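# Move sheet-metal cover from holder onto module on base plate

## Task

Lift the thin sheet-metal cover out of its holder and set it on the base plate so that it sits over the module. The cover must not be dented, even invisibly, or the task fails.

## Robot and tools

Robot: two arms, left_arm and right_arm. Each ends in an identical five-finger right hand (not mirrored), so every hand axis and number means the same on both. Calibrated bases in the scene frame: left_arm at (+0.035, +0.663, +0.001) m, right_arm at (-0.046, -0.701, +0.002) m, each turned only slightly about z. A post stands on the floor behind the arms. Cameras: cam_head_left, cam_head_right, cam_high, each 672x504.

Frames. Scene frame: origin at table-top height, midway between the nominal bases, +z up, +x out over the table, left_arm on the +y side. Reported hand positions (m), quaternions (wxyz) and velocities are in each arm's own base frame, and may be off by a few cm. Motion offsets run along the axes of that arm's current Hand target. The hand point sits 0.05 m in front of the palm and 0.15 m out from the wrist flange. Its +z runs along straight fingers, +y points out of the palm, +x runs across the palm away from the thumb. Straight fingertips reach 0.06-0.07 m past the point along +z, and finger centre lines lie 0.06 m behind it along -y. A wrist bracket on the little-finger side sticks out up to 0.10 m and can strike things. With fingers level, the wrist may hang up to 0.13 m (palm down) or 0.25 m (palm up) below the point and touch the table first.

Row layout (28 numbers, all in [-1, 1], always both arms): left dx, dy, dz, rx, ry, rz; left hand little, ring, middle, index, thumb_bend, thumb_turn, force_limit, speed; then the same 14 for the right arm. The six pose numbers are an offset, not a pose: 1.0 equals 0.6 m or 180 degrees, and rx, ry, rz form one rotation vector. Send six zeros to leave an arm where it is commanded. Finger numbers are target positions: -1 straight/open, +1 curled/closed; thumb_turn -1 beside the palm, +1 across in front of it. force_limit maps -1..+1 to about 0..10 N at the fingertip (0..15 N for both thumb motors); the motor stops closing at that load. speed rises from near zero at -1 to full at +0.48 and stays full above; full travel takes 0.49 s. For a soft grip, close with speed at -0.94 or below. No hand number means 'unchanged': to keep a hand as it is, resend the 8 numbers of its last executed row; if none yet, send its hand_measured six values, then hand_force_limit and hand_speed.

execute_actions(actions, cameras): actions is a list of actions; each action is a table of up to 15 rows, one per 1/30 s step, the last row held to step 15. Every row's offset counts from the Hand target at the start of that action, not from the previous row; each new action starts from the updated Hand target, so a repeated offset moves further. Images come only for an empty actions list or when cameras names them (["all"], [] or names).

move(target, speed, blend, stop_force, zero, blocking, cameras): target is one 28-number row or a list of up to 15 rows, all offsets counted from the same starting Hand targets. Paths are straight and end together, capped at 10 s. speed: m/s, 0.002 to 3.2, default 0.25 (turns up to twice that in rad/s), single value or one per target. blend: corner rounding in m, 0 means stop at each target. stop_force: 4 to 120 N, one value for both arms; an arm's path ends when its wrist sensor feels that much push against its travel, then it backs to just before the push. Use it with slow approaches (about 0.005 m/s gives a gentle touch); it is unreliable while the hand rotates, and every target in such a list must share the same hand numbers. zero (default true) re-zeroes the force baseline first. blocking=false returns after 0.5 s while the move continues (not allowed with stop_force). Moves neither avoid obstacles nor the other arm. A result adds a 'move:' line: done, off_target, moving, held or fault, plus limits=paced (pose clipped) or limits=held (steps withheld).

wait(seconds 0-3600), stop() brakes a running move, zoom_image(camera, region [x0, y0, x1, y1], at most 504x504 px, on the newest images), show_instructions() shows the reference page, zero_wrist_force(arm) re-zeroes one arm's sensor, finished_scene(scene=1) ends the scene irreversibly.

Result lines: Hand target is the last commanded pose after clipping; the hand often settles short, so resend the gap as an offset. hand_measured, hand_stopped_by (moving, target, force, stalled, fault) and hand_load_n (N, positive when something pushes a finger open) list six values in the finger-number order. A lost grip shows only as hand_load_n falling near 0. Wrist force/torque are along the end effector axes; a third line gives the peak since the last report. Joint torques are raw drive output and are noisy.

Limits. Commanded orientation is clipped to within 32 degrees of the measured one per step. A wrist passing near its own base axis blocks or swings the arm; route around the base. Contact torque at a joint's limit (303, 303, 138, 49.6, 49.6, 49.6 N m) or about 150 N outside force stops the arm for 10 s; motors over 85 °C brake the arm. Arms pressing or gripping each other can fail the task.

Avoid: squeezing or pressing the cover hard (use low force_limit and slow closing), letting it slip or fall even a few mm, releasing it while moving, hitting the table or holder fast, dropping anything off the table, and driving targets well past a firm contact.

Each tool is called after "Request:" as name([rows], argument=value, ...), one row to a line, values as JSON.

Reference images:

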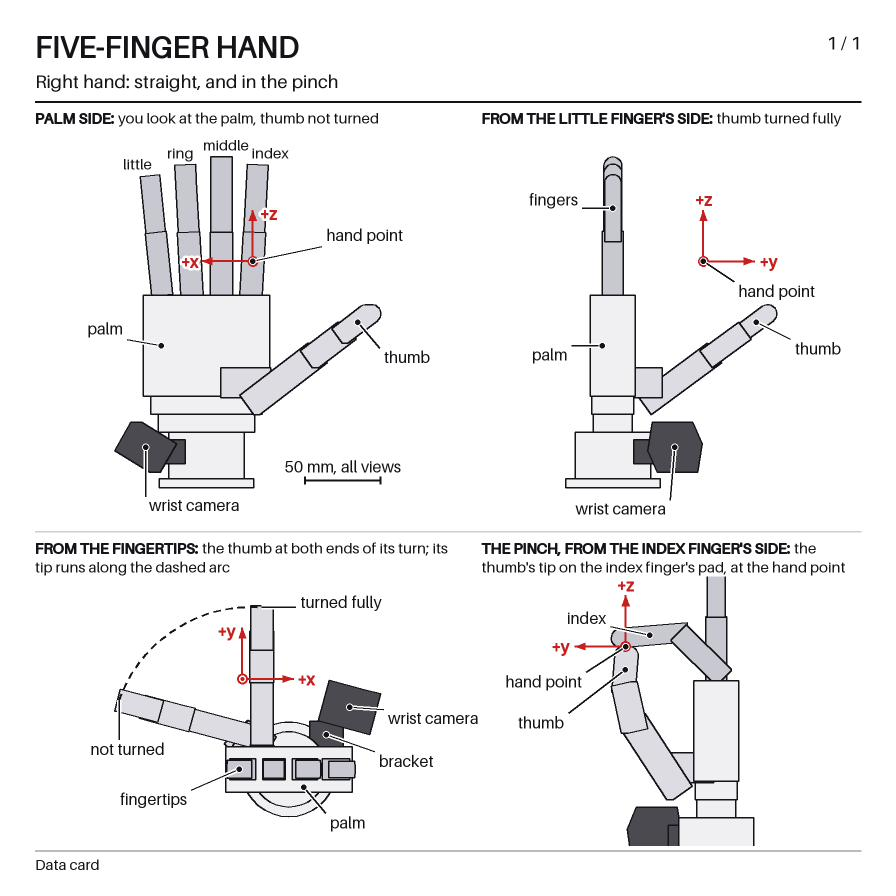

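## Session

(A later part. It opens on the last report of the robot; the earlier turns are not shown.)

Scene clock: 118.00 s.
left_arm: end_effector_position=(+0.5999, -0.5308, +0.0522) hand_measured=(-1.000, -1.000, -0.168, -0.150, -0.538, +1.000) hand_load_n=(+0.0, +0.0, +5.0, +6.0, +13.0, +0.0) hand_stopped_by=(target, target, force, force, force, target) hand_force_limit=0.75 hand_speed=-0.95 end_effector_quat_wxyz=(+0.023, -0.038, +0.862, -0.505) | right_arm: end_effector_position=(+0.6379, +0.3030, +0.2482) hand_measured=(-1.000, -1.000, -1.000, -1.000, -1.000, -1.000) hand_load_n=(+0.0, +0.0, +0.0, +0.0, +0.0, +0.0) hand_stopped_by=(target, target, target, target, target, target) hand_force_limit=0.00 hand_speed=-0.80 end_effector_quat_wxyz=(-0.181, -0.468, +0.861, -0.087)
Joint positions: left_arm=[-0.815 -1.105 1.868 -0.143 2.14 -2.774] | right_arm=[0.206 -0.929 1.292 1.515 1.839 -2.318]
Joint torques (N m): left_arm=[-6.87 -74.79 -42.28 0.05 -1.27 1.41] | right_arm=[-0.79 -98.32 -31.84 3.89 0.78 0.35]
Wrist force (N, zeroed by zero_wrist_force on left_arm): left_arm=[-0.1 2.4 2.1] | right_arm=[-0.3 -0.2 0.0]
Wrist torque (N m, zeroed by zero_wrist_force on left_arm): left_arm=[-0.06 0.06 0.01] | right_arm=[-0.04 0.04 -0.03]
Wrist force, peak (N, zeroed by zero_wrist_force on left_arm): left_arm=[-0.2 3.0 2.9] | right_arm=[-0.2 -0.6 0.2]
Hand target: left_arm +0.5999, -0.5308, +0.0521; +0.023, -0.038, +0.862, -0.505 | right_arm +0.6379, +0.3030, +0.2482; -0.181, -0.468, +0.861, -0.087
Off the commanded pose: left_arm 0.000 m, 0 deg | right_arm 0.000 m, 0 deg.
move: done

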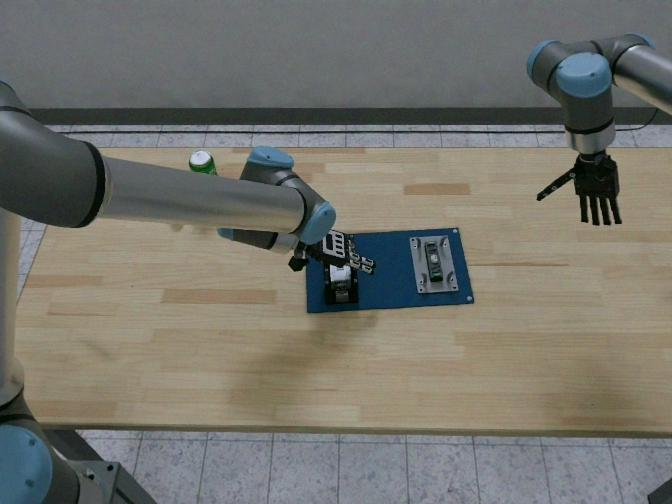

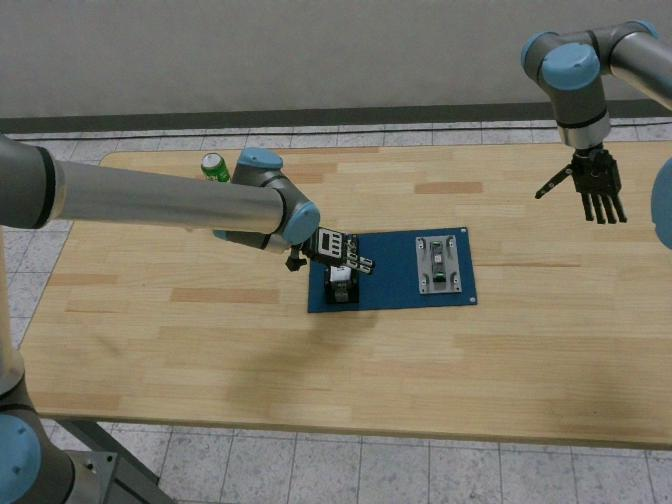

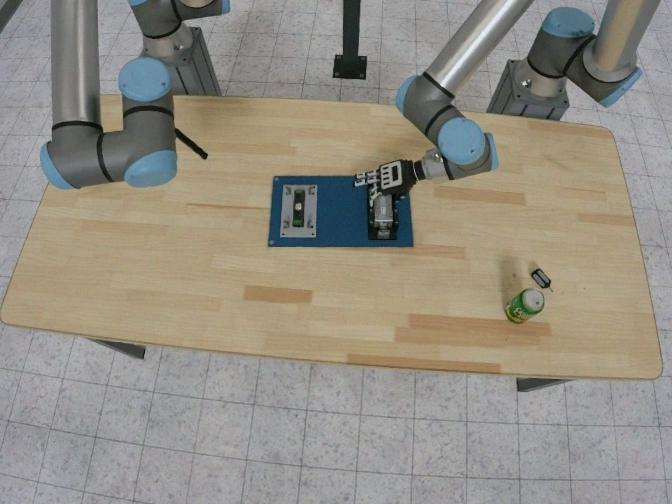

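Request:
move(target=[0,-0.00727,-0.00408,0,0,0,-1,-1,0.14,0.14,-0.36,1,0.75,-0.95,0,0,0,0,0,0,-1,-1,-1,-1,-1,-1,0,-0.8], speed=0.01, cameras=["all"])

Request:
zoom_image(camera="cam_high", region=[360, 185, 410, 235])

Request:
zoom_image(camera="cam_head_right", region=[310, 235, 370, 305])

Scene clock: 122.23 s.
left_arm: end_effector_position=(+0.5999, -0.5308, +0.0572) hand_measured=(-1.000, -1.000, -0.168, -0.150, -0.538, +1.000) hand_load_n=(+0.0, +0.0, +4.5, +6.0, +13.5, +0.5) hand_stopped_by=(target, target, force, force, force, target) hand_force_limit=0.75 hand_speed=-0.95 end_effector_quat_wxyz=(+0.023, -0.038, +0.862, -0.505) | right_arm: end_effector_position=(+0.6379, +0.3030, +0.2482) hand_measured=(-1.000, -1.000, -1.000, -1.000, -1.000, -1.000) hand_load_n=(+0.0, +0.0, +0.0, +0.0, +0.0, +0.0) hand_stopped_by=(target, target, target, target, target, target) hand_force_limit=0.00 hand_speed=-0.80 end_effector_quat_wxyz=(-0.181, -0.468, +0.861, -0.087)
Joint positions: left_arm=[-0.815 -1.111 1.865 -0.134 2.14 -2.774] | right_arm=[0.206 -0.929 1.292 1.515 1.839 -2.318]
Joint torques (N m): left_arm=[-9.84 -70.08 -40.23 -0.24 -1.37 0.85] | right_arm=[1.37 -98.18 -31.69 3.85 0.75 0.74]
Wrist force (N, zeroed by zero_wrist_force on left_arm): left_arm=[-0.5 2.3 1.2] | right_arm=[0.0 -0.1 0.1]
Wrist torque (N m, zeroed by zero_wrist_force on left_arm): left_arm=[-0.08 0.09 -0.01] | right_arm=[-0.03 -0.01 0.00]
Wrist force, peak (N, zeroed by zero_wrist_force on left_arm): left_arm=[-0.3 3.2 2.7] | right_arm=[-0.5 0.0 0.2]
Hand target: left_arm +0.5999, -0.5308, +0.0571; +0.023, -0.038, +0.862, -0.505 | right_arm +0.6379, +0.3030, +0.2482; -0.181, -0.468, +0.861, -0.087
Off the commanded pose: left_arm 0.000 m, 0 deg | right_arm 0.000 m, 0 deg.
move: done

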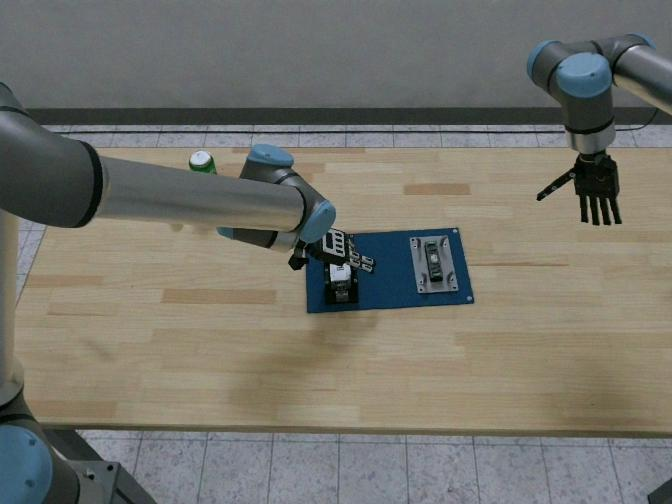

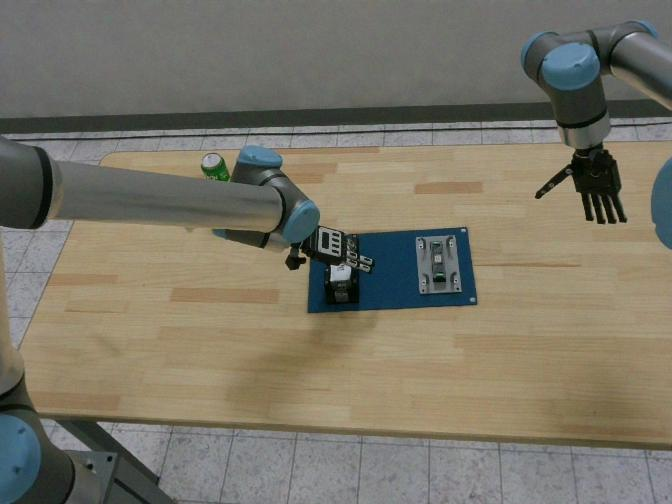

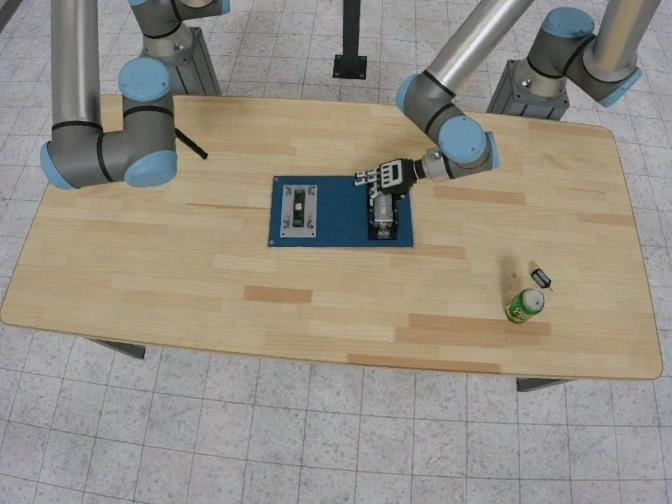

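Scaled by 10.080 from the camera's image (finer frame: 960x720).

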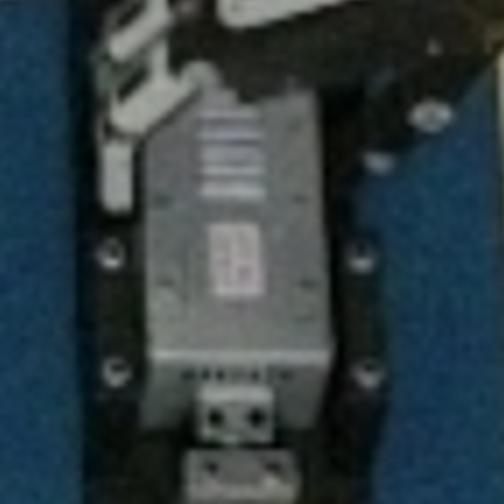

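Scaled by 7.200 from the camera's image (finer frame: 960x720).

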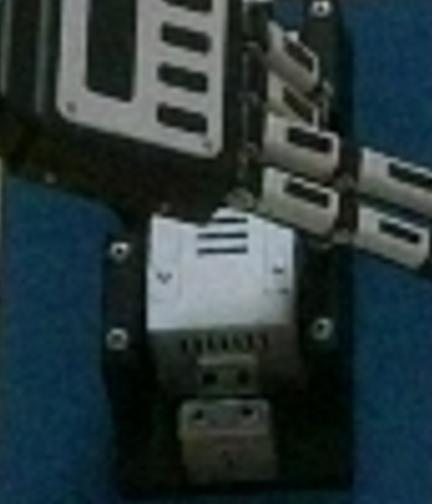

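Request:
move(target=[0,0,0,0,0,0,-1,-1,-0.4,-0.4,-0.75,1,-0.6,-0.8,0,0,0,0,0,0,-1,-1,-1,-1,-1,-1,0,-0.8], speed=0.02, cameras=["all"])

Request:
zoom_image(camera="cam_high", region=[360, 185, 410, 235])

Request:
zoom_image(camera="cam_head_right", region=[310, 235, 370, 305])

Scene clock: 125.33 s.
left_arm: end_effector_position=(+0.5999, -0.5308, +0.0571) hand_measured=(-1.000, -1.000, -0.400, -0.400, -0.750, +1.000) hand_load_n=(+0.0, +0.0, +0.0, +0.0, +0.0, +0.0) hand_stopped_by=(target, target, target, target, target, target) hand_force_limit=-0.60 hand_speed=-0.80 end_effector_quat_wxyz=(+0.023, -0.038, +0.862, -0.505) | right_arm: end_effector_position=(+0.6379, +0.3030, +0.2482) hand_measured=(-1.000, -1.000, -1.000, -1.000, -1.000, -1.000) hand_load_n=(+0.0, +0.0, +0.0, +0.0, +0.0, +0.0) hand_stopped_by=(target, target, target, target, target, target) hand_force_limit=0.00 hand_speed=-0.80 end_effector_quat_wxyz=(-0.181, -0.468, +0.861, -0.087)
Joint positions: left_arm=[-0.815 -1.11 1.865 -0.135 2.14 -2.774] | right_arm=[0.206 -0.929 1.292 1.515 1.839 -2.318]
Joint torques (N m): left_arm=[-10.36 -63.16 -29.32 -0.34 -0.1 0.28] | right_arm=[0.23 -97.7 -31.89 3.79 0.76 0.37]
Wrist force (N, zeroed by zero_wrist_force on left_arm): left_arm=[-0.3 -0.1 0.0] | right_arm=[0.0 -0.4 0.2]
Wrist torque (N m, zeroed by zero_wrist_force on left_arm): left_arm=[-0.01 0.05 -0.03] | right_arm=[-0.08 0.00 -0.02]
Wrist force, peak (N, zeroed by zero_wrist_force on left_arm): left_arm=[-0.4 1.6 -5.3] | right_arm=[-0.3 -0.4 0.2]
Hand target: left_arm +0.5999, -0.5308, +0.0571; +0.023, -0.038, +0.862, -0.505 | right_arm +0.6379, +0.3030, +0.2482; -0.181, -0.468, +0.861, -0.087
Off the commanded pose: left_arm 0.000 m, 0 deg | right_arm 0.000 m, 0 deg.
move: done

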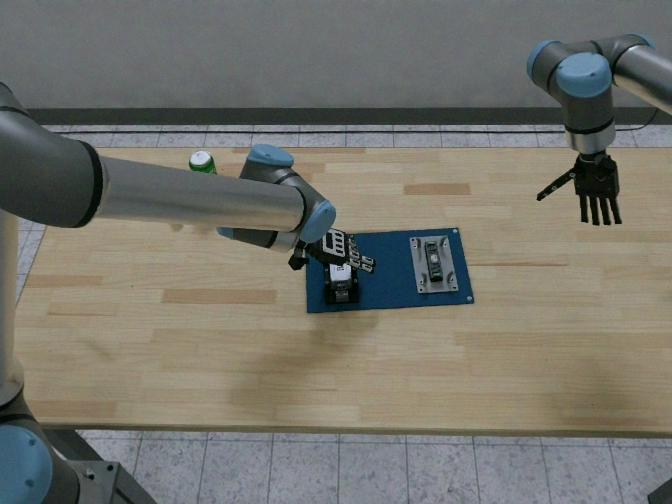

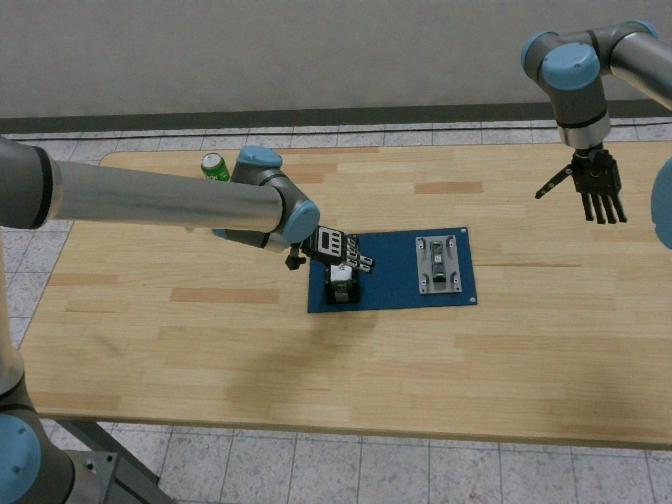

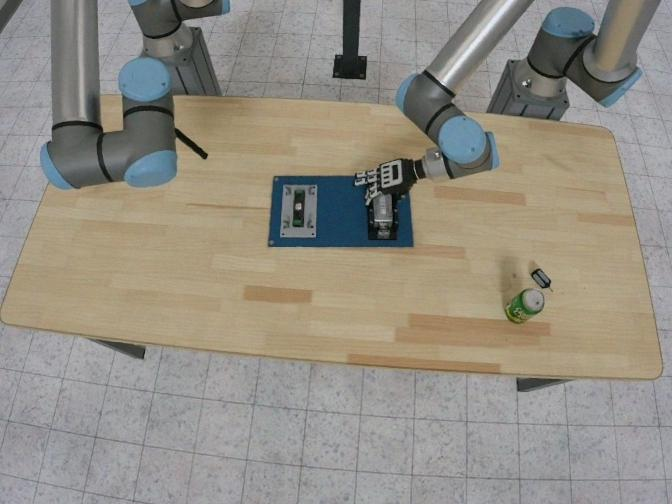

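Scaled by 10.080 from the camera's image (finer frame: 960x720).

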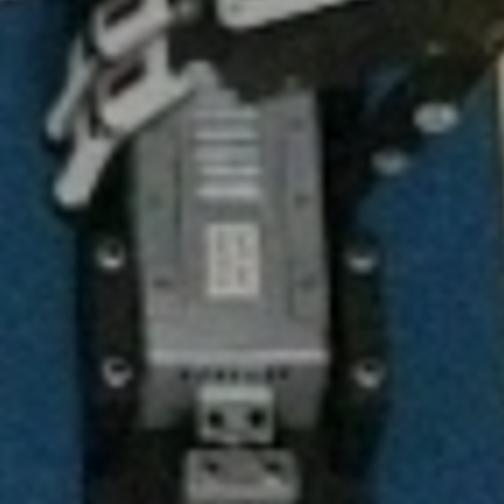

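Scaled by 7.200 from the camera's image (finer frame: 960x720).

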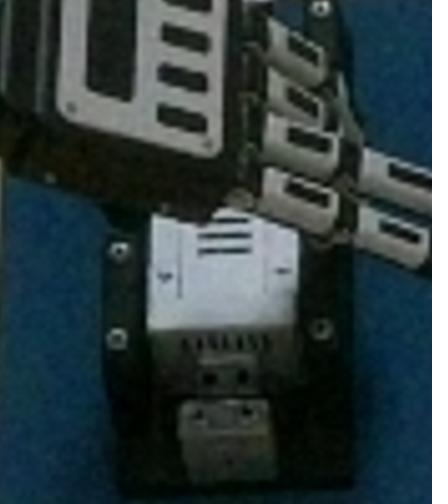

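Request:
move(target=[0,0.0189,0.0106,0,0,0,-1,-1,-0.4,-0.4,-0.75,1,-0.6,-0.8,0,0,0,0,0,0,-1,-1,-1,-1,-1,-1,0,-0.8], speed=0.03)

Request:
zero_wrist_force(arm="left_arm")

Request:
move(target=[0,0,0,0,0,0,-1,-1,0.1,0.1,-0.75,1,-0.3,-0.95,0,0,0,0,0,0,-1,-1,-1,-1,-1,-1,0,-0.8], speed=0.02)

Request:
move(target=[0,0,0,0,0,0,-1,-1,0.1,0.1,-0.4,1,0.1,-0.95,0,0,0,0,0,0,-1,-1,-1,-1,-1,-1,0,-0.8], speed=0.02)

Request:
move(target=[-0.0033,0,0,0,0,0,-1,-1,0.1,0.1,-0.4,1,0.1,-0.95,0,0,0,0,0,0,-1,-1,-1,-1,-1,-1,0,-0.8], speed=0.01)

Request:
move(target=[0.0066,0,0,0,0,0,-1,-1,0.1,0.1,-0.4,1,0.1,-0.95,0,0,0,0,0,0,-1,-1,-1,-1,-1,-1,0,-0.8], speed=0.01)

Scene clock: 126.47 s.
left_arm: end_effector_position=(+0.5999, -0.5308, +0.0439) hand_measured=(-1.000, -1.000, -0.400, -0.400, -0.750, +1.000) hand_load_n=(+0.0, +0.0, +0.0, +0.0, +0.0, +0.0) hand_stopped_by=(target, target, target, target, target, target) hand_force_limit=-0.60 hand_speed=-0.80 end_effector_quat_wxyz=(+0.022, -0.038, +0.862, -0.505) end_effector_velocity=(-0.001, +0.000, +0.001) end_effector_angular_velocity=(+0.002, +0.003, -0.001) | right_arm: end_effector_position=(+0.6379, +0.3030, +0.2482) hand_measured=(-1.000, -1.000, -1.000, -1.000, -1.000, -1.000) hand_load_n=(+0.0, +0.0, +0.0, +0.0, +0.0, +0.0) hand_stopped_by=(target, target, target, target, target, target) hand_force_limit=0.00 hand_speed=-0.80 end_effector_quat_wxyz=(-0.181, -0.468, +0.861, -0.087)
Joint positions: left_arm=[-0.815 -1.095 1.871 -0.156 2.14 -2.774] | right_arm=[0.206 -0.929 1.292 1.515 1.839 -2.318]
Joint velocities: left_arm=[-0.001 -0.002 0 0.005 0.001 -0.001] | right_arm=[within noise]
Joint torques (N m): left_arm=[-7.14 -85.75 -30.41 3.27 1.15 0.95] | right_arm=[0.43 -97.95 -31.69 3.8 0.71 0.57]
Wrist force (N, zeroed by zero_wrist_force on left_arm): left_arm=[0.0 0.2 -0.1] | right_arm=[-0.1 0.2 -0.1]
Wrist torque (N m, zeroed by zero_wrist_force on left_arm): left_arm=[0.02 0.02 0.00] | right_arm=[0.03 0.02 0.00]
Wrist force, peak (N, zeroed by zero_wrist_force on left_arm): left_arm=[-0.5 -0.8 -0.1] | right_arm=[-0.3 -0.5 0.2]
Hand target: left_arm +0.5999, -0.5308, +0.0441; +0.023, -0.038, +0.862, -0.505 | right_arm +0.6379, +0.3030, +0.2482; -0.181, -0.468, +0.861, -0.087
Off the commanded pose: left_arm 0.000 m, 0 deg | right_arm 0.000 m, 0 deg.
move: done

Wrist force sensor zeroed.

Scene clock: 128.37 s.
left_arm: end_effector_position=(+0.6000, -0.5308, +0.0441) hand_measured=(-1.000, -1.000, -0.180, -0.166, -0.750, +1.000) hand_load_n=(+0.0, +0.0, +2.5, +4.5, +0.0, +0.0) hand_stopped_by=(target, target, force, force, target, target) hand_force_limit=-0.30 hand_speed=-0.95 end_effector_quat_wxyz=(+0.023, -0.038, +0.862, -0.505) | right_arm: end_effector_position=(+0.6379, +0.3030, +0.2482) hand_measured=(-1.000, -1.000, -1.000, -1.000, -1.000, -1.000) hand_load_n=(+0.0, +0.0, +0.0, -0.5, +0.0, +0.0) hand_stopped_by=(target, target, target, target, target, target) hand_force_limit=0.00 hand_speed=-0.80 end_effector_quat_wxyz=(-0.181, -0.468, +0.861, -0.087)
Joint positions: left_arm=[-0.815 -1.095 1.871 -0.156 2.14 -2.774] | right_arm=[0.206 -0.929 1.292 1.515 1.839 -2.318]
Joint torques (N m): left_arm=[-1.33 -83.81 -35.96 3.04 1.21 1.63] | right_arm=[0.63 -97.58 -31.83 3.61 0.93 0.61]
Wrist force (N, zeroed by zero_wrist_force on left_arm): left_arm=[0.0 -3.3 5.2] | right_arm=[-0.2 0.1 0.3]
Wrist torque (N m, zeroed by zero_wrist_force on left_arm): left_arm=[-0.02 0.00 -0.04] | right_arm=[-0.01 0.03 -0.01]
Wrist force, peak (N, zeroed by zero_wrist_force on left_arm): left_arm=[0.2 -3.6 5.5] | right_arm=[-0.3 -0.5 0.3]
Hand target: left_arm +0.5999, -0.5308, +0.0441; +0.023, -0.038, +0.862, -0.505 | right_arm +0.6379, +0.3030, +0.2482; -0.181, -0.468, +0.861, -0.087
Off the commanded pose: left_arm 0.000 m, 0 deg | right_arm 0.000 m, 0 deg.
move: done

Scene clock: 131.30 s.
left_arm: end_effector_position=(+0.5999, -0.5308, +0.0441) hand_measured=(-1.000, -1.000, -0.180, -0.166, -0.554, +1.000) hand_load_n=(+0.5, +0.0, +3.0, +4.5, +8.0, +0.0) hand_stopped_by=(target, target, force, force, force, target) hand_force_limit=0.10 hand_speed=-0.95 end_effector_quat_wxyz=(+0.023, -0.038, +0.862, -0.505) | right_arm: end_effector_position=(+0.6379, +0.3030, +0.2482) hand_measured=(-1.000, -1.000, -1.000, -1.000, -1.000, -1.000) hand_load_n=(+0.0, +0.0, +0.0, +0.0, +0.0, +0.0) hand_stopped_by=(target, target, target, target, target, target) hand_force_limit=0.00 hand_speed=-0.80 end_effector_quat_wxyz=(-0.181, -0.468, +0.861, -0.087)
Joint positions: left_arm=[-0.815 -1.095 1.871 -0.156 2.14 -2.774] | right_arm=[0.206 -0.929 1.292 1.515 1.839 -2.318]
Joint torques (N m): left_arm=[7.64 -74.67 -19.73 2.97 1.11 2.45] | right_arm=[0.03 -99.34 -31.4 3.63 0.93 0.56]
Wrist force (N, zeroed by zero_wrist_force on left_arm): left_arm=[-0.3 -0.9 0.4] | right_arm=[0.0 -0.6 -0.1]
Wrist torque (N m, zeroed by zero_wrist_force on left_arm): left_arm=[-0.01 0.06 -0.01] | right_arm=[-0.08 0.00 -0.01]
Wrist force, peak (N, zeroed by zero_wrist_force on left_arm): left_arm=[0.2 -3.3 5.7] | right_arm=[0.0 -0.6 -0.1]
Hand target: left_arm +0.5999, -0.5308, +0.0441; +0.023, -0.038, +0.862, -0.505 | right_arm +0.6379, +0.3030, +0.2482; -0.181, -0.468, +0.861, -0.087
Off the commanded pose: left_arm 0.000 m, 0 deg | right_arm 0.000 m, 0 deg.
move: done

Scene clock: 131.80 s.
left_arm: end_effector_position=(+0.6020, -0.5306, +0.0441) hand_measured=(-1.000, -1.000, -0.180, -0.166, -0.554, +1.000) hand_load_n=(+0.0, +0.0, +2.5, +4.5, +8.5, +0.0) hand_stopped_by=(target, target, force, force, force, target) hand_force_limit=0.10 hand_speed=-0.95 end_effector_quat_wxyz=(+0.023, -0.038, +0.862, -0.505) | right_arm: end_effector_position=(+0.6379, +0.3030, +0.2482) hand_measured=(-1.000, -1.000, -1.000, -1.000, -1.000, -1.000) hand_load_n=(+0.0, +0.0, +0.0, +0.0, +0.0, +0.0) hand_stopped_by=(target, target, target, target, target, target) hand_force_limit=0.00 hand_speed=-0.80 end_effector_quat_wxyz=(-0.181, -0.468, +0.861, -0.087)
Joint positions: left_arm=[-0.812 -1.093 1.868 -0.153 2.142 -2.772] | right_arm=[0.206 -0.929 1.292 1.515 1.839 -2.318]
Joint torques (N m): left_arm=[1.02 -77.48 -32.56 -0.14 -0.03 0.42] | right_arm=[0.75 -98.58 -31.56 3.77 0.66 0.4]
Wrist force (N, zeroed by zero_wrist_force on left_arm): left_arm=[1.6 0.4 0.2] | right_arm=[0.0 0.0 -0.1]
Wrist torque (N m, zeroed by zero_wrist_force on left_arm): left_arm=[-0.03 0.07 -0.16] | right_arm=[0.00 0.00 0.00]
Wrist force, peak (N, zeroed by zero_wrist_force on left_arm): left_arm=[1.6 -0.8 1.0] | right_arm=[-0.3 -0.3 0.0]
Hand target: left_arm +0.6019, -0.5306, +0.0441; +0.023, -0.038, +0.862, -0.505 | right_arm +0.6379, +0.3030, +0.2482; -0.181, -0.468, +0.861, -0.087
Off the commanded pose: left_arm 0.000 m, 0 deg | right_arm 0.000 m, 0 deg.
move: done

Scene clock: 132.43 s.
left_arm: end_effector_position=(+0.5979, -0.5310, +0.0441) hand_measured=(-1.000, -1.000, -0.180, -0.166, -0.554, +1.000) hand_load_n=(+0.0, +0.0, +3.0, +4.5, +7.5, +1.5) hand_stopped_by=(target, target, force, force, force, target) hand_force_limit=0.10 hand_speed=-0.95 end_effector_quat_wxyz=(+0.023, -0.038, +0.862, -0.505) | right_arm: end_effector_position=(+0.6379, +0.3030, +0.2482) hand_measured=(-1.000, -1.000, -1.000, -1.000, -1.000, -1.000) hand_load_n=(+0.0, +0.0, +0.0, +0.0, +0.0, -0.5) hand_stopped_by=(target, target, target, target, target, target) hand_force_limit=0.00 hand_speed=-0.80 end_effector_quat_wxyz=(-0.181, -0.468, +0.861, -0.087)
Joint positions: left_arm=[-0.818 -1.097 1.875 -0.158 2.138 -2.776] | right_arm=[0.206 -0.929 1.292 1.515 1.839 -2.318]
Joint torques (N m): left_arm=[1.38 -71.16 -28.71 1.76 0.68 -2.36] | right_arm=[1.32 -97.61 -31.32 3.71 0.69 0.68]
Wrist force (N, zeroed by zero_wrist_force on left_arm): left_arm=[-2.8 -0.9 0.6] | right_arm=[-0.1 -0.1 0.2]
Wrist torque (N m, zeroed by zero_wrist_force on left_arm): left_arm=[-0.08 0.05 0.04] | right_arm=[-0.03 0.01 -0.01]
Wrist force, peak (N, zeroed by zero_wrist_force on left_arm): left_arm=[-2.9 -0.5 1.0] | right_arm=[-0.1 -0.4 0.2]
Hand target: left_arm +0.5980, -0.5310, +0.0441; +0.023, -0.038, +0.862, -0.505 | right_arm +0.6379, +0.3030, +0.2482; -0.181, -0.468, +0.861, -0.087
Off the commanded pose: left_arm 0.000 m, 0 deg | right_arm 0.000 m, 0 deg.
move: done

Request:
move(target=[0,0,0,0,0,0,-1,-1,-0.4,-0.4,-0.75,1,-0.6,-0.8,0,0,0,0,0,0,-1,-1,-1,-1,-1,-1,0,-0.8], speed=0.02)

Request:
move(target=[-0.0033,0,0,0,0,0,-1,-1,-0.4,-0.4,-0.4,1,-0.6,-0.95,0,0,0,0,0,0,-1,-1,-1,-1,-1,-1,0,-0.8], speed=0.02)

Scene clock: 135.40 s.
left_arm: end_effector_position=(+0.5980, -0.5310, +0.0441) hand_measured=(-1.000, -1.000, -0.400, -0.400, -0.750, +1.000) hand_load_n=(+0.0, +0.0, +0.0, +0.0, +0.0, +0.0) hand_stopped_by=(target, target, target, target, target, target) hand_force_limit=-0.60 hand_speed=-0.80 end_effector_quat_wxyz=(+0.023, -0.038, +0.862, -0.505) | right_arm: end_effector_position=(+0.6379, +0.3030, +0.2482) hand_measured=(-1.000, -1.000, -1.000, -1.000, -1.000, -1.000) hand_load_n=(+0.0, +0.0, +0.0, +0.0, +0.0, +0.0) hand_stopped_by=(target, target, target, target, target, target) hand_force_limit=0.00 hand_speed=-0.80 end_effector_quat_wxyz=(-0.181, -0.468, +0.861, -0.087)
Joint positions: left_arm=[-0.818 -1.097 1.875 -0.158 2.138 -2.776] | right_arm=[0.206 -0.929 1.292 1.515 1.839 -2.318]
Joint torques (N m): left_arm=[8.92 -62.6 -40.34 -0.76 2.13 1.85] | right_arm=[0.58 -97.39 -31.56 3.8 0.88 0.86]
Wrist force (N, zeroed by zero_wrist_force on left_arm): left_arm=[-0.3 -0.1 0.4] | right_arm=[-0.1 -0.1 0.1]
Wrist torque (N m, zeroed by zero_wrist_force on left_arm): left_arm=[-0.02 0.03 0.02] | right_arm=[-0.02 0.03 -0.01]
Wrist force, peak (N, zeroed by zero_wrist_force on left_arm): left_arm=[-0.9 1.0 -3.2] | right_arm=[-0.3 -0.1 0.5]
Hand target: left_arm +0.5980, -0.5310, +0.0441; +0.023, -0.038, +0.862, -0.505 | right_arm +0.6379, +0.3030, +0.2482; -0.181, -0.468, +0.861, -0.087
Off the commanded pose: left_arm 0.000 m, 0 deg | right_arm 0.000 m, 0 deg.
move: done

Scene clock: 138.03 s.
left_arm: end_effector_position=(+0.5999, -0.5308, +0.0441) hand_measured=(-1.000, -1.000, -0.400, -0.400, -0.574, +1.000) hand_load_n=(+0.0, +0.0, +0.0, +0.0, +3.0, +0.0) hand_stopped_by=(target, target, target, target, force, target) hand_force_limit=-0.60 hand_speed=-0.95 end_effector_quat_wxyz=(+0.023, -0.038, +0.862, -0.505) | right_arm: end_effector_position=(+0.6379, +0.3030, +0.2482) hand_measured=(-1.000, -1.000, -1.000, -1.000, -1.000, -1.000) hand_load_n=(+0.0, +0.0, +0.0, +0.0, +0.0, +0.0) hand_stopped_by=(target, target, target, target, target, target) hand_force_limit=0.00 hand_speed=-0.80 end_effector_quat_wxyz=(-0.181, -0.468, +0.861, -0.087)
Joint positions: left_arm=[-0.815 -1.095 1.871 -0.156 2.14 -2.774] | right_arm=[0.206 -0.929 1.292 1.515 1.839 -2.318]
Joint torques (N m): left_arm=[-13.31 -85.21 -22.19 -0.66 -1.59 -2.73] | right_arm=[0.5 -97.23 -31.45 3.74 0.99 0.42]
Wrist force (N, zeroed by zero_wrist_force on left_arm): left_arm=[-0.2 0.9 -2.1] | right_arm=[0.0 0.0 0.1]
Wrist torque (N m, zeroed by zero_wrist_force on left_arm): left_arm=[-0.07 0.04 -0.20] | right_arm=[-0.01 -0.01 0.01]
Wrist force, peak (N, zeroed by zero_wrist_force on left_arm): left_arm=[-0.4 1.7 -2.0] | right_arm=[-0.2 -0.5 0.3]
Hand target: left_arm +0.5999, -0.5308, +0.0441; +0.023, -0.038, +0.862, -0.505 | right_arm +0.6379, +0.3030, +0.2482; -0.181, -0.468, +0.861, -0.087
Off the commanded pose: left_arm 0.000 m, 0 deg | right_arm 0.000 m, 0 deg.
move: done

Request:
move(target=[0,0,0,0,0,0,-1,-1,-0.5,-0.5,-0.9,1,-0.6,-0.8,0,0,0,0,0,0,-1,-1,-1,-1,-1,-1,0,-0.8], speed=0.02)

Request:
move([
  [0,-0.1453,-0.0815,0,0,0,-1,-1,-0.5,-0.5,-0.9,1,-0.6,-0.8,0,0,0,0,0,0,-1,-1,-1,-1,-1,-1,0,-0.8],
  [0.0216,0.0175,-0.372,0,0,0,-1,-1,-0.5,-0.5,-0.9,1,-0.6,-0.8,0,0,0,0,0,0,-1,-1,-1,-1,-1,-1,0,-0.8],
], speed=0.2, blend=[0.02,0], cameras=["all"])

Request:
zoom_image(camera="cam_high", region=[360, 170, 410, 245])

Request:
zoom_image(camera="cam_head_right", region=[315, 228, 370, 310])

Request:
zoom_image(camera="cam_head_left", region=[315, 228, 370, 310])

Scene clock: 140.13 s.
left_arm: end_effector_position=(+0.5999, -0.5308, +0.0441) hand_measured=(-1.000, -1.000, -0.500, -0.500, -0.900, +1.000) hand_load_n=(+0.0, +0.0, +0.0, +0.0, +0.0, +0.0) hand_stopped_by=(target, target, target, target, target, target) hand_force_limit=-0.60 hand_speed=-0.80 end_effector_quat_wxyz=(+0.023, -0.038, +0.862, -0.505) | right_arm: end_effector_position=(+0.6379, +0.3030, +0.2482) hand_measured=(-1.000, -1.000, -1.000, -1.000, -1.000, -1.000) hand_load_n=(+0.0, +0.0, +0.0, +0.0, +0.0, +0.0) hand_stopped_by=(target, target, target, target, target, target) hand_force_limit=0.00 hand_speed=-0.80 end_effector_quat_wxyz=(-0.181, -0.468, +0.861, -0.087)
Joint positions: left_arm=[-0.815 -1.095 1.871 -0.156 2.14 -2.774] | right_arm=[0.206 -0.929 1.292 1.515 1.839 -2.318]
Joint torques (N m): left_arm=[-12.75 -84.25 -32.56 -0.62 -1.31 -2.67] | right_arm=[0.45 -97.89 -31.24 3.73 0.91 0.52]
Wrist force (N, zeroed by zero_wrist_force on left_arm): left_arm=[-0.4 -0.3 0.2] | right_arm=[-0.1 0.0 0.1]
Wrist torque (N m, zeroed by zero_wrist_force on left_arm): left_arm=[-0.05 0.05 -0.21] | right_arm=[-0.01 0.02 -0.01]
Wrist force, peak (N, zeroed by zero_wrist_force on left_arm): left_arm=[-0.4 1.0 -2.4] | right_arm=[-0.1 -0.5 0.4]
Hand target: left_arm +0.5999, -0.5308, +0.0441; +0.023, -0.038, +0.862, -0.505 | right_arm +0.6379, +0.3030, +0.2482; -0.181, -0.468, +0.861, -0.087
Off the commanded pose: left_arm 0.000 m, 0 deg | right_arm 0.000 m, 0 deg.
move: done

Scene clock: 142.10 s.
left_arm: end_effector_position=(+0.5692, -0.3330, +0.1443) hand_measured=(-1.000, -1.000, -0.500, -0.500, -0.900, +1.000) hand_load_n=(+0.0, +0.0, +0.0, +0.0, +0.0, +0.0) hand_stopped_by=(target, target, target, target, target, target) hand_force_limit=-0.60 hand_speed=-0.80 end_effector_quat_wxyz=(+0.023, -0.039, +0.862, -0.505) | right_arm: end_effector_position=(+0.6379, +0.3030, +0.2482) hand_measured=(-1.000, -1.000, -1.000, -1.000, -1.000, -1.000) hand_load_n=(+0.0, +0.0, +0.0, +0.0, +0.0, +0.0) hand_stopped_by=(target, target, target, target, target, target) hand_force_limit=0.00 hand_speed=-0.80 end_effector_quat_wxyz=(-0.181, -0.468, +0.861, -0.087)
Joint positions: left_arm=[-0.581 -1.333 2.014 0.055 2.323 -2.588] | right_arm=[0.206 -0.929 1.292 1.515 1.839 -2.318]
Joint torques (N m): left_arm=[9.65 -53.42 -36.9 0.43 0.82 -0.57] | right_arm=[1.02 -98.7 -30.76 3.78 1.17 0.52]
Wrist force (N, zeroed by zero_wrist_force on left_arm): left_arm=[-0.7 -0.1 0.2] | right_arm=[-0.3 -0.1 0.2]
Wrist torque (N m, zeroed by zero_wrist_force on left_arm): left_arm=[-0.02 0.13 0.02] | right_arm=[-0.02 0.05 -0.02]
Wrist force, peak (N, zeroed by zero_wrist_force on left_arm): left_arm=[-0.1 1.0 -2.2] | right_arm=[-0.2 -0.4 0.3]
Hand target: left_arm +0.5692, -0.3330, +0.1443; +0.023, -0.038, +0.862, -0.505 | right_arm +0.6379, +0.3030, +0.2482; -0.181, -0.468, +0.861, -0.087
Off the commanded pose: left_arm 0.000 m, 0 deg | right_arm 0.000 m, 0 deg.
move: done

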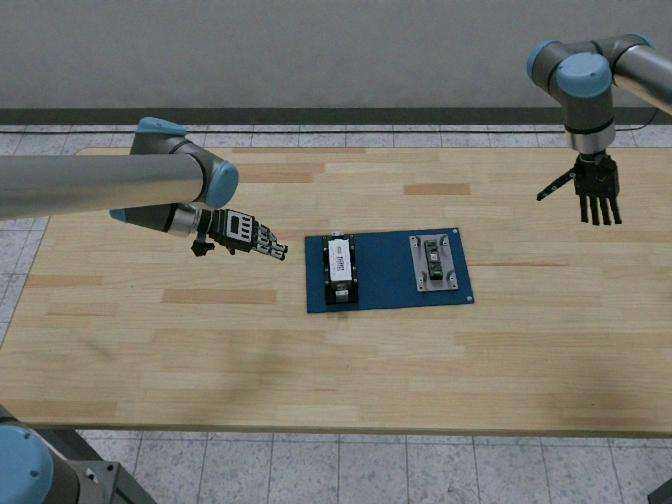

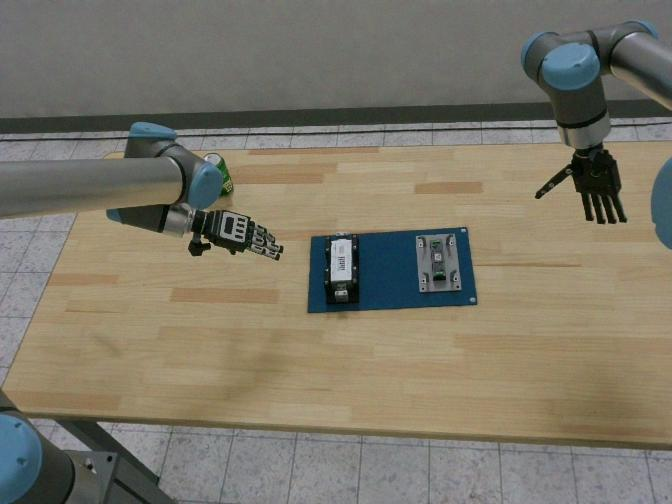

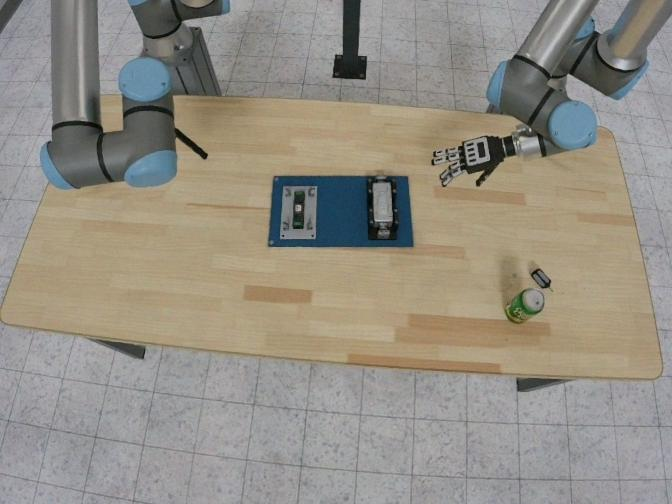

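Scaled by 6.720 from the camera's image (finer frame: 960x720).

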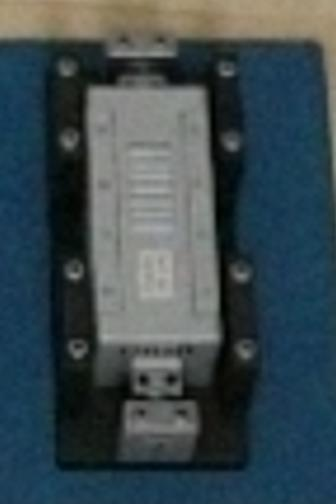

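Scaled by 6.146 from the camera's image (finer frame: 960x720).

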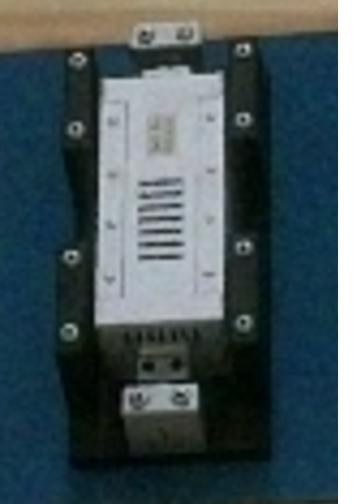

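Scaled by 6.146 from the camera's image (finer frame: 960x720).

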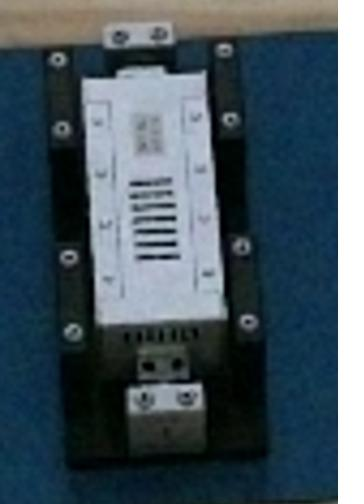

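Request:
move([
  [-0.0216,-0.0175,0.372,0,0,0,-1,-1,-0.5,-0.5,-0.9,1,-0.6,-0.8,0,0,0,0,0,0,-1,-1,-1,-1,-1,-1,0,-0.8],
  [-0.0216,0.0695,0.4208,0,0,0,-1,-1,-0.5,-0.5,-0.9,1,-0.6,-0.8,0,0,0,0,0,0,-1,-1,-1,-1,-1,-1,0,-0.8],
], speed=[0.2, 0.1], blend=[0.01,0])

Scene clock: 145.40 s.
left_arm: end_effector_position=(+0.6004, -0.5312, +0.0264) hand_measured=(-1.000, -1.000, -0.500, -0.500, -0.900, +1.000) hand_load_n=(+0.0, +0.0, +0.0, +0.0, +0.0, +0.0) hand_stopped_by=(target, target, target, target, target, target) hand_force_limit=-0.60 hand_speed=-0.80 end_effector_quat_wxyz=(+0.022, -0.038, +0.862, -0.505) | right_arm: end_effector_position=(+0.6379, +0.3030, +0.2482) hand_measured=(-1.000, -1.000, -1.000, -1.000, -1.000, -1.000) hand_load_n=(+0.0, +0.0, +0.0, +0.0, +0.0, +0.0) hand_stopped_by=(target, target, target, target, target, target) hand_force_limit=0.00 hand_speed=-0.80 end_effector_quat_wxyz=(-0.181, -0.468, +0.861, -0.087)
Joint positions: left_arm=[-0.815 -1.073 1.877 -0.184 2.14 -2.774] | right_arm=[0.206 -0.929 1.292 1.515 1.839 -2.318]
Joint torques (N m): left_arm=[0.44 -71.89 -29.63 0.26 0.24 -0.54] | right_arm=[-0.15 -99.04 -30.31 3.67 0.84 0.62]
Wrist force (N, zeroed by zero_wrist_force on left_arm): left_arm=[-0.7 -0.7 -0.1] | right_arm=[-0.1 0.1 0.0]
Wrist torque (N m, zeroed by zero_wrist_force on left_arm): left_arm=[-0.10 0.11 -0.15] | right_arm=[0.01 0.02 -0.01]
Wrist force, peak (N, zeroed by zero_wrist_force on left_arm): left_arm=[-9.2 -110.7 -92.4] | right_arm=[-0.2 0.1 0.5]
Hand target: left_arm +0.6004, -0.5312, +0.0264; +0.022, -0.038, +0.862, -0.505 (not the last commanded pose) | right_arm +0.6379, +0.3030, +0.2482; -0.181, -0.468, +0.861, -0.087
Off the commanded pose: left_arm 0.042 m, 0 deg | right_arm 0.000 m, 0 deg.
FORCE FAULT: contact force on the left arm reached its limit, and that arm stopped. The contact can be on any part of that arm, not only on its tool. That arm's remaining commands of this call were not run. That arm is still stopped at the end of this call. That arm stays stopped for about 10 more seconds. Until then a move that you send moves the other arm only, and its call returns only when the move has ended. Once the stop has ended, the next robot result says so. If the stop ends while you think or write, that arm runs what you send next, counted from a new Hand target: where the arm stands when the stop ends. While its stop runs, that arm, its gripper or tool too, takes no new command. Until it ends, the stop uses up actions while you think or wait. An arm that is not stopped still takes commands.
move: fault (left_arm); path passed 1 of 2 targets

Request:
wait(seconds=9, cameras=["all"])

Request:
zoom_image(camera="cam_high", region=[350, 170, 420, 245])

Request:
zoom_image(camera="cam_head_right", region=[305, 228, 385, 310])

Request:
zoom_image(camera="cam_head_left", region=[305, 228, 385, 310])

Scene clock: 155.00 s.
left_arm: end_effector_position=(+0.6004, -0.5312, +0.0264) hand_measured=(-1.000, -1.000, -0.500, -0.500, -0.900, +1.000) hand_load_n=(+0.0, +0.0, +0.0, +0.0, +0.0, +0.0) hand_stopped_by=(target, target, target, target, target, target) hand_force_limit=-0.60 hand_speed=-0.80 end_effector_quat_wxyz=(+0.022, -0.038, +0.862, -0.505) | right_arm: end_effector_position=(+0.6379, +0.3030, +0.2482) hand_measured=(-1.000, -1.000, -1.000, -1.000, -1.000, -1.000) hand_load_n=(+0.0, +0.5, +0.0, +0.0, -0.5, +0.0) hand_stopped_by=(target, target, target, target, target, target) hand_force_limit=0.00 hand_speed=-0.80 end_effector_quat_wxyz=(-0.181, -0.468, +0.861, -0.087)
Joint positions: left_arm=[-0.815 -1.073 1.877 -0.184 2.14 -2.774] | right_arm=[0.206 -0.929 1.292 1.515 1.839 -2.318]
Joint torques (N m): left_arm=[1.98 -72.57 -30.12 0.38 0.45 -0.33] | right_arm=[-0.72 -99.14 -29.8 3.87 0.96 0.69]
Wrist force (N, zeroed by zero_wrist_force on left_arm): left_arm=[0.0 -0.8 -0.3] | right_arm=[-0.2 -0.4 0.2]
Wrist torque (N m, zeroed by zero_wrist_force on left_arm): left_arm=[-0.10 0.00 -0.10] | right_arm=[-0.08 0.02 -0.02]
Wrist force, peak (N, zeroed by zero_wrist_force on left_arm): left_arm=[-0.1 -0.6 -1.2] | right_arm=[-0.2 -0.3 0.4]
Hand target: left_arm +0.6004, -0.5312, +0.0264; +0.022, -0.038, +0.862, -0.505 (not the last commanded pose) | right_arm +0.6379, +0.3030, +0.2482; -0.181, -0.468, +0.861, -0.087
Off the commanded pose: left_arm 0.042 m, 0 deg | right_arm 0.000 m, 0 deg.
FORCE FAULT, CONTINUED: the left arm was still stopped when this call began, by the force fault that an earlier result reported. Since the last result the stop counts as 19 of the actions that you can send in this scene. That arm is still stopped at the end of this call. That arm stays stopped for less than 1 more second. If the stop ends while you think or write, that arm runs what you send next, counted from a new Hand target: where the arm stands when the stop ends. While its stop runs, that arm, its gripper or tool too, takes no new command.
wait: 9.00 s; at rest from the start

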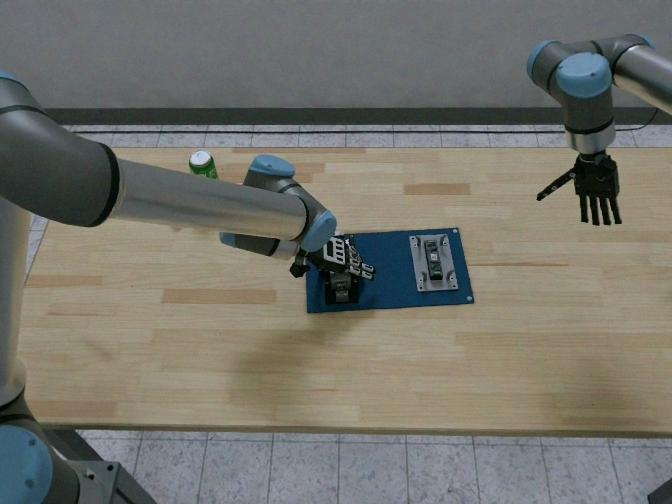

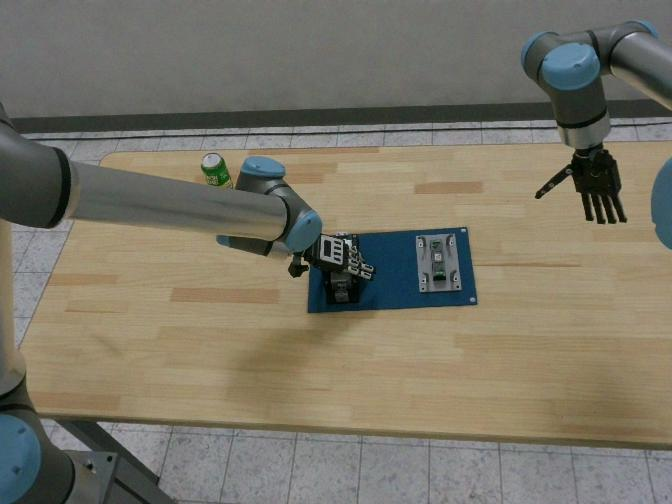

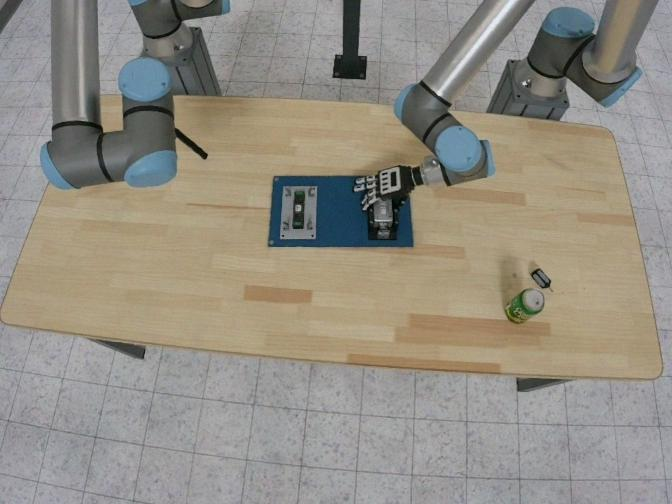

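Scaled by 6.720 from the camera's image (finer frame: 960x720).

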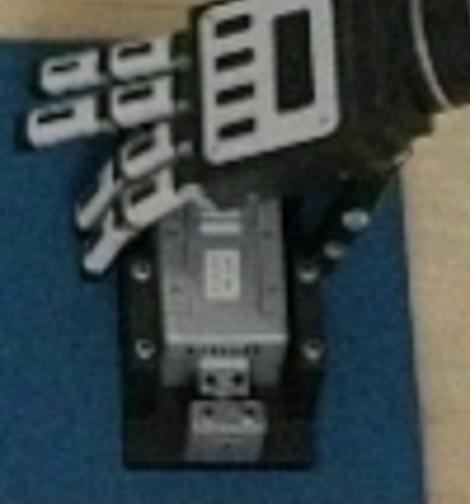

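Scaled by 6.146 from the camera's image (finer frame: 960x720).

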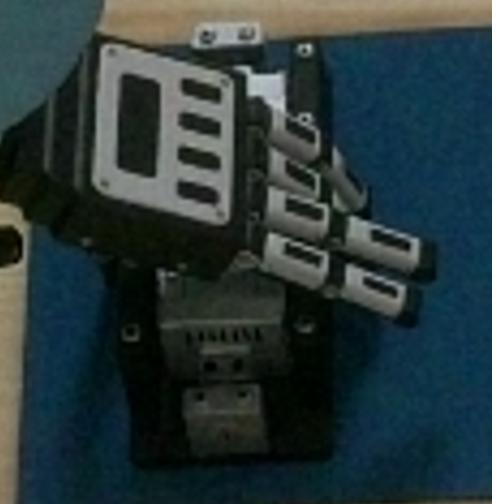

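Scaled by 6.146 from the camera's image (finer frame: 960x720).

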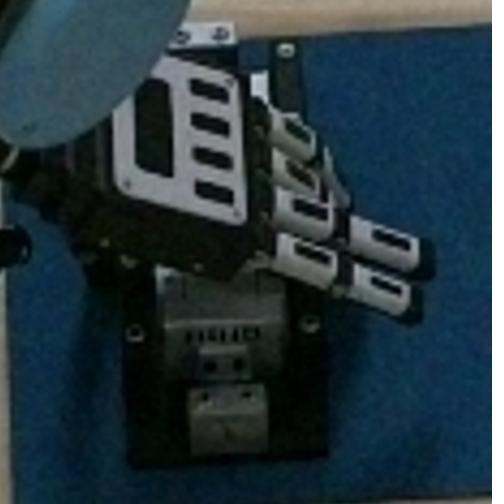

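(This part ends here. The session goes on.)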